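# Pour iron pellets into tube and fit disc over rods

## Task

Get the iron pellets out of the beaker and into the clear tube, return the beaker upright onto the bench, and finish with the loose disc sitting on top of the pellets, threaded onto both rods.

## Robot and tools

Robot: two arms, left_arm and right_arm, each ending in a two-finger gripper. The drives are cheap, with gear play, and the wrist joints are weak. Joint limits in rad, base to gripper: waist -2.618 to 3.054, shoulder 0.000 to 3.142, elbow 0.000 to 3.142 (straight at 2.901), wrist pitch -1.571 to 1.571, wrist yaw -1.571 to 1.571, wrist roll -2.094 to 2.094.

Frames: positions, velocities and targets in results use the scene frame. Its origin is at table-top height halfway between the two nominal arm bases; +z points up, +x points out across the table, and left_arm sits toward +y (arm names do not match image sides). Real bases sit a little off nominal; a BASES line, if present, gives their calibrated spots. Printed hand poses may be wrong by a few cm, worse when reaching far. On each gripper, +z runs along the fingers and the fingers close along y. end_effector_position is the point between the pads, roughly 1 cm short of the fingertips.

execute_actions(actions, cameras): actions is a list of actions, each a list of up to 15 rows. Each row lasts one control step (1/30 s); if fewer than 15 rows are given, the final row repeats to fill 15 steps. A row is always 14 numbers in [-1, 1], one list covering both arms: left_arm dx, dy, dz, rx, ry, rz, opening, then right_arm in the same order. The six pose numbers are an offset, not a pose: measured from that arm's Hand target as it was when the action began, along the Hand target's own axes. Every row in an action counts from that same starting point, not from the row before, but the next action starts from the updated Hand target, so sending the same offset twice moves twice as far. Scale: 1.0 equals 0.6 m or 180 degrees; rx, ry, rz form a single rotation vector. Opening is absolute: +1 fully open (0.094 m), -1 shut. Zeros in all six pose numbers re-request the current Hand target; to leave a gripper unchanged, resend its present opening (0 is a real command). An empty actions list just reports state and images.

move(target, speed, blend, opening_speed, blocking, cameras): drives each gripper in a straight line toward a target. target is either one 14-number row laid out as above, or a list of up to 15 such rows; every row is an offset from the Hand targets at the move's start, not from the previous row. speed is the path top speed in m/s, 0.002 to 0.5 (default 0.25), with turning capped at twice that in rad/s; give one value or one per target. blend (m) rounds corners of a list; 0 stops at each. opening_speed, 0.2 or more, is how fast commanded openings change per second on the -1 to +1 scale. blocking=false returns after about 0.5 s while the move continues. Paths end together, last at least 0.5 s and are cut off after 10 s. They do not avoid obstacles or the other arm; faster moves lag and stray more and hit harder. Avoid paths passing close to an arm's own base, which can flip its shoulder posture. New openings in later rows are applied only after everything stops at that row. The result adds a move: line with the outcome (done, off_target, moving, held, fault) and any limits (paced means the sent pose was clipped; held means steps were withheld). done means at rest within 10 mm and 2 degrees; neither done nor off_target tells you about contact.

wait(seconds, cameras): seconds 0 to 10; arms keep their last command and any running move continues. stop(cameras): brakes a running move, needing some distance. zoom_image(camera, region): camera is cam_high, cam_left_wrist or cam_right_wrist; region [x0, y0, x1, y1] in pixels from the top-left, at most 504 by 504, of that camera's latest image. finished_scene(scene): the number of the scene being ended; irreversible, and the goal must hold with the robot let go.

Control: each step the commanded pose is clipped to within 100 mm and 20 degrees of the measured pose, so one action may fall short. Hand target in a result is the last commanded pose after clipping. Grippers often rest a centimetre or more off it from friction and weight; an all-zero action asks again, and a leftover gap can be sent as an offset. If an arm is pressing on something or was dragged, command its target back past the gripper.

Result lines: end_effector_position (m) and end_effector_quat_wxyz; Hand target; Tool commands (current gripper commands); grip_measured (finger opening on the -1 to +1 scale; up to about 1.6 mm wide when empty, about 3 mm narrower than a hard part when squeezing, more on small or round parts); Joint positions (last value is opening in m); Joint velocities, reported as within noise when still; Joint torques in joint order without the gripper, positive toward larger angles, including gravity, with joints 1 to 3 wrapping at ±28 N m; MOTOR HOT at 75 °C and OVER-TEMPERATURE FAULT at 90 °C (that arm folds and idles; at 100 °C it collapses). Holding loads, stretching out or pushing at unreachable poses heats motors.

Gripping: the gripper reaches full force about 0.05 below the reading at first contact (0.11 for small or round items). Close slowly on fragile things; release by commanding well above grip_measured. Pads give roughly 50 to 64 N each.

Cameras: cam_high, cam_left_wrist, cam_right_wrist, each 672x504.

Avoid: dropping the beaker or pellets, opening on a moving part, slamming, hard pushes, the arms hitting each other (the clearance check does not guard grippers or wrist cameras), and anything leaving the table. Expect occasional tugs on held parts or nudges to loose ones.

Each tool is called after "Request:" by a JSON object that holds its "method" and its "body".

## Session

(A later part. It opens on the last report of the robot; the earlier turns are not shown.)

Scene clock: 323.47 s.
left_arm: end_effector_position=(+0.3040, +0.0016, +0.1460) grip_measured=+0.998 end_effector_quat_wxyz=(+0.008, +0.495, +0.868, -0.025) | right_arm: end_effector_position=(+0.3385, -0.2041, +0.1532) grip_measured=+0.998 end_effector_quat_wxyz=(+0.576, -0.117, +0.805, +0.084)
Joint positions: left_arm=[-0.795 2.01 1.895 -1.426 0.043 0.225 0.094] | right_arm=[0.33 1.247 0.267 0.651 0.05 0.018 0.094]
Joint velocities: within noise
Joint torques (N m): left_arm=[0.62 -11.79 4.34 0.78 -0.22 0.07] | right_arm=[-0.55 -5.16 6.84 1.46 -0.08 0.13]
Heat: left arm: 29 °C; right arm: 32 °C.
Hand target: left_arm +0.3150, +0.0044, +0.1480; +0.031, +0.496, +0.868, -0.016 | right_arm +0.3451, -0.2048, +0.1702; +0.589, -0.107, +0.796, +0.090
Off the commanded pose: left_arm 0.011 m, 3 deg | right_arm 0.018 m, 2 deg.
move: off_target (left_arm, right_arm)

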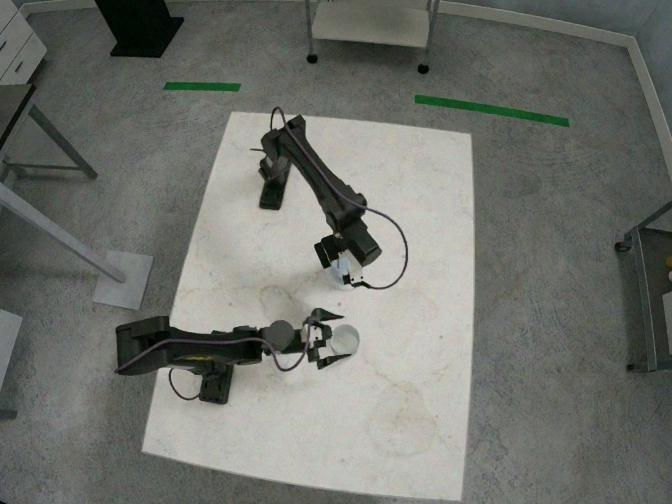

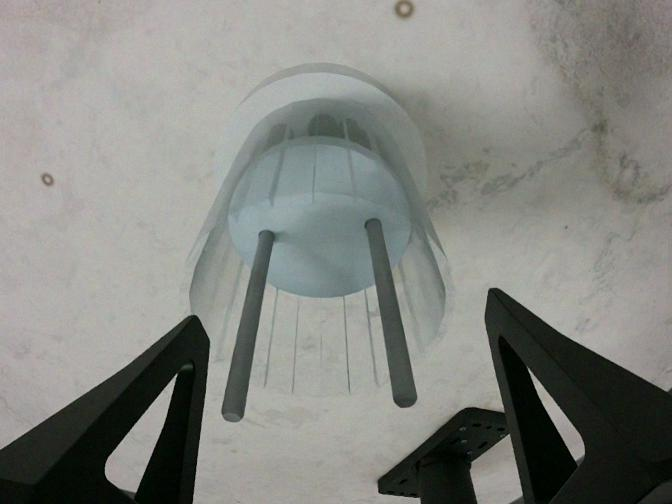

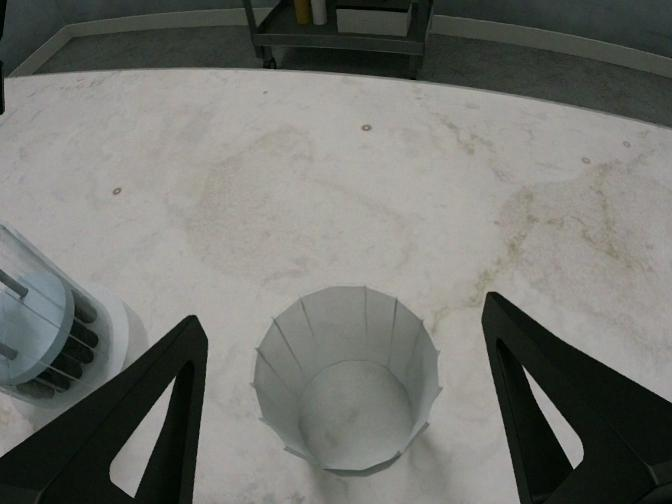

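Request:
{"method": "move", "body": {"target": [-0.0044, -0.0081, -0.0951, -0.00807, -0.0323, 0, 1, 0, 0, 0, 0, 0, 0, 1], "speed": 0.08}}

Scene clock: 326.03 s.
left_arm: end_effector_position=(+0.3131, +0.0035, +0.1830) grip_measured=+0.998 end_effector_quat_wxyz=(+0.057, +0.492, +0.868, -0.023) | right_arm: end_effector_position=(+0.3385, -0.2041, +0.1532) grip_measured=+0.998 end_effector_quat_wxyz=(+0.576, -0.117, +0.805, +0.084)
Joint positions: left_arm=[-0.789 1.959 1.965 -1.455 0.012 0.225 0.094] | right_arm=[0.33 1.247 0.267 0.651 0.05 0.018 0.094]
Joint velocities: within noise
Joint torques (N m): left_arm=[-0.59 -13.59 7.66 0.46 0.01 -0.03] | right_arm=[-0.57 -5.29 7.01 1.41 -0.07 0.16]
Heat: left arm: 29 °C; right arm: 32 °C.
Hand target: left_arm +0.3100, +0.0030, +0.2051; +0.081, +0.494, +0.865, -0.030 | right_arm +0.3451, -0.2048, +0.1702; +0.589, -0.107, +0.796, +0.090
Off the commanded pose: left_arm 0.022 m, 3 deg | right_arm 0.018 m, 2 deg.
move: off_target (left_arm, right_arm)

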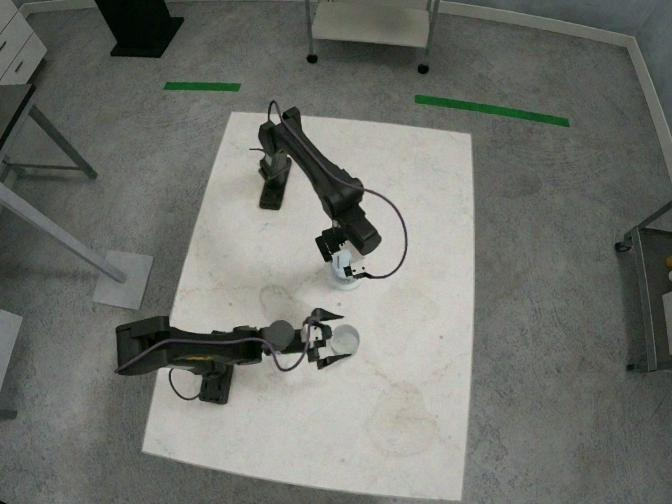

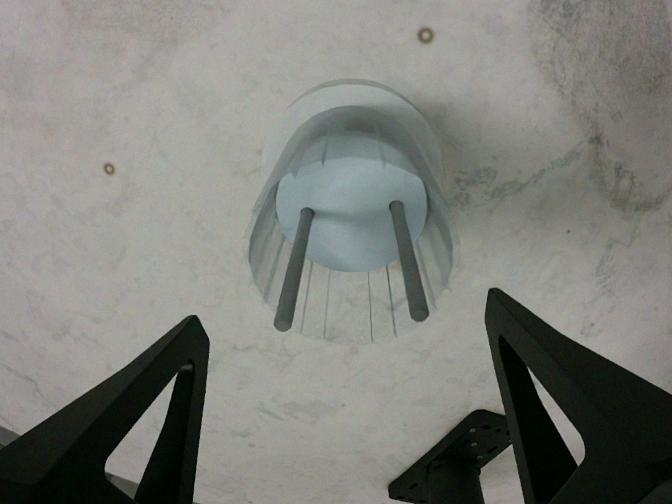

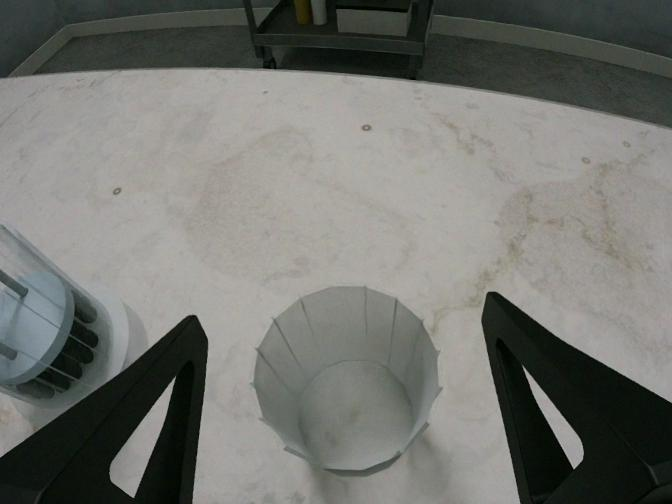

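Request:
{"method": "move", "body": {"target": [0.0, 0.0, -0.045, 0, 0, 0, 1, 0, 0, 0, 0, 0, 0, 1], "speed": 0.1}}

Scene clock: 327.97 s.
left_arm: end_effector_position=(+0.3101, +0.0066, +0.2191) grip_measured=+0.998 end_effector_quat_wxyz=(+0.071, +0.492, +0.867, -0.028) | right_arm: end_effector_position=(+0.3385, -0.2041, +0.1532) grip_measured=+0.998 end_effector_quat_wxyz=(+0.576, -0.117, +0.805, +0.084)
Joint positions: left_arm=[-0.789 1.957 2.109 -1.57 0.012 0.225 0.094] | right_arm=[0.33 1.247 0.267 0.651 0.05 0.018 0.094]
Joint velocities: within noise
Joint torques (N m): left_arm=[-0.49 -11.23 7.32 0.48 -0.03 -0.07] | right_arm=[-0.42 -5.11 6.98 1.43 -0.05 0.15]
Heat: left arm: 29 °C; right arm: 32 °C.
Hand target: left_arm +0.3070, +0.0066, +0.2317; +0.081, +0.494, +0.865, -0.030 | right_arm +0.3451, -0.2048, +0.1702; +0.589, -0.107, +0.796, +0.090
Off the commanded pose: left_arm 0.013 m, 1 deg | right_arm 0.018 m, 2 deg.
joint sent to its limit (left arm) — joint 4 (wrist pitch), lower limit. The joint targets are off in position, not in orientation.
move: off_target (left_arm, right_arm)

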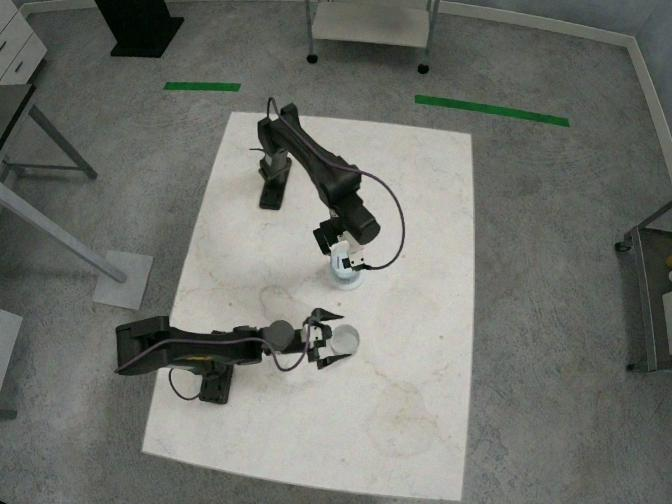

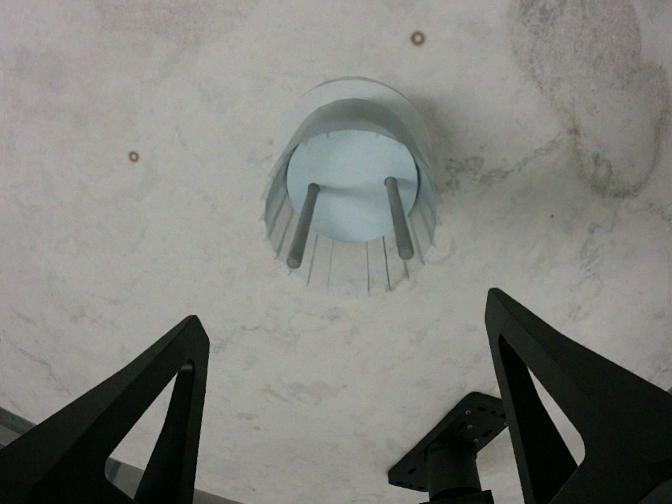

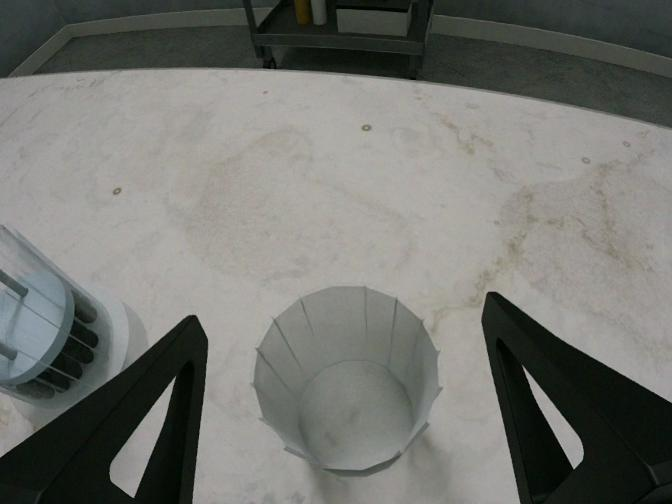

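Request:
{"method": "zoom_image", "body": {"camera": "cam_left_wrist", "region": [250, 70, 460, 310]}}

Request:
{"method": "zoom_image", "body": {"camera": "cam_right_wrist", "region": [0, 200, 180, 440]}}

Scaled by 2.100 from the camera's 672x504 image, which has a finer 960x720 frame.

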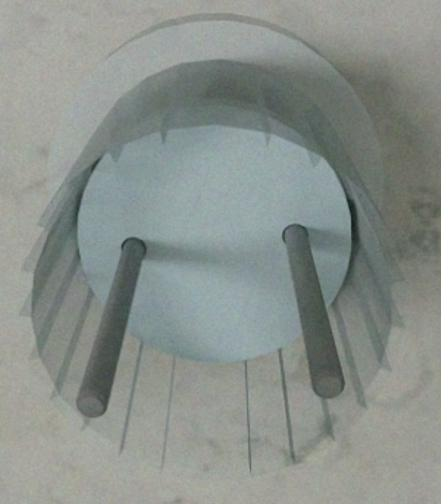

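Scaled by 2.100 from the camera's 672x504 image, which has a finer 960x720 frame.

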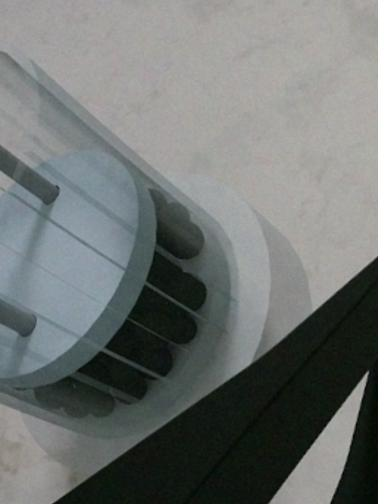

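Request:
{"method": "finished_scene", "body": {"scene": 1}}

The scene is finished: the task was done.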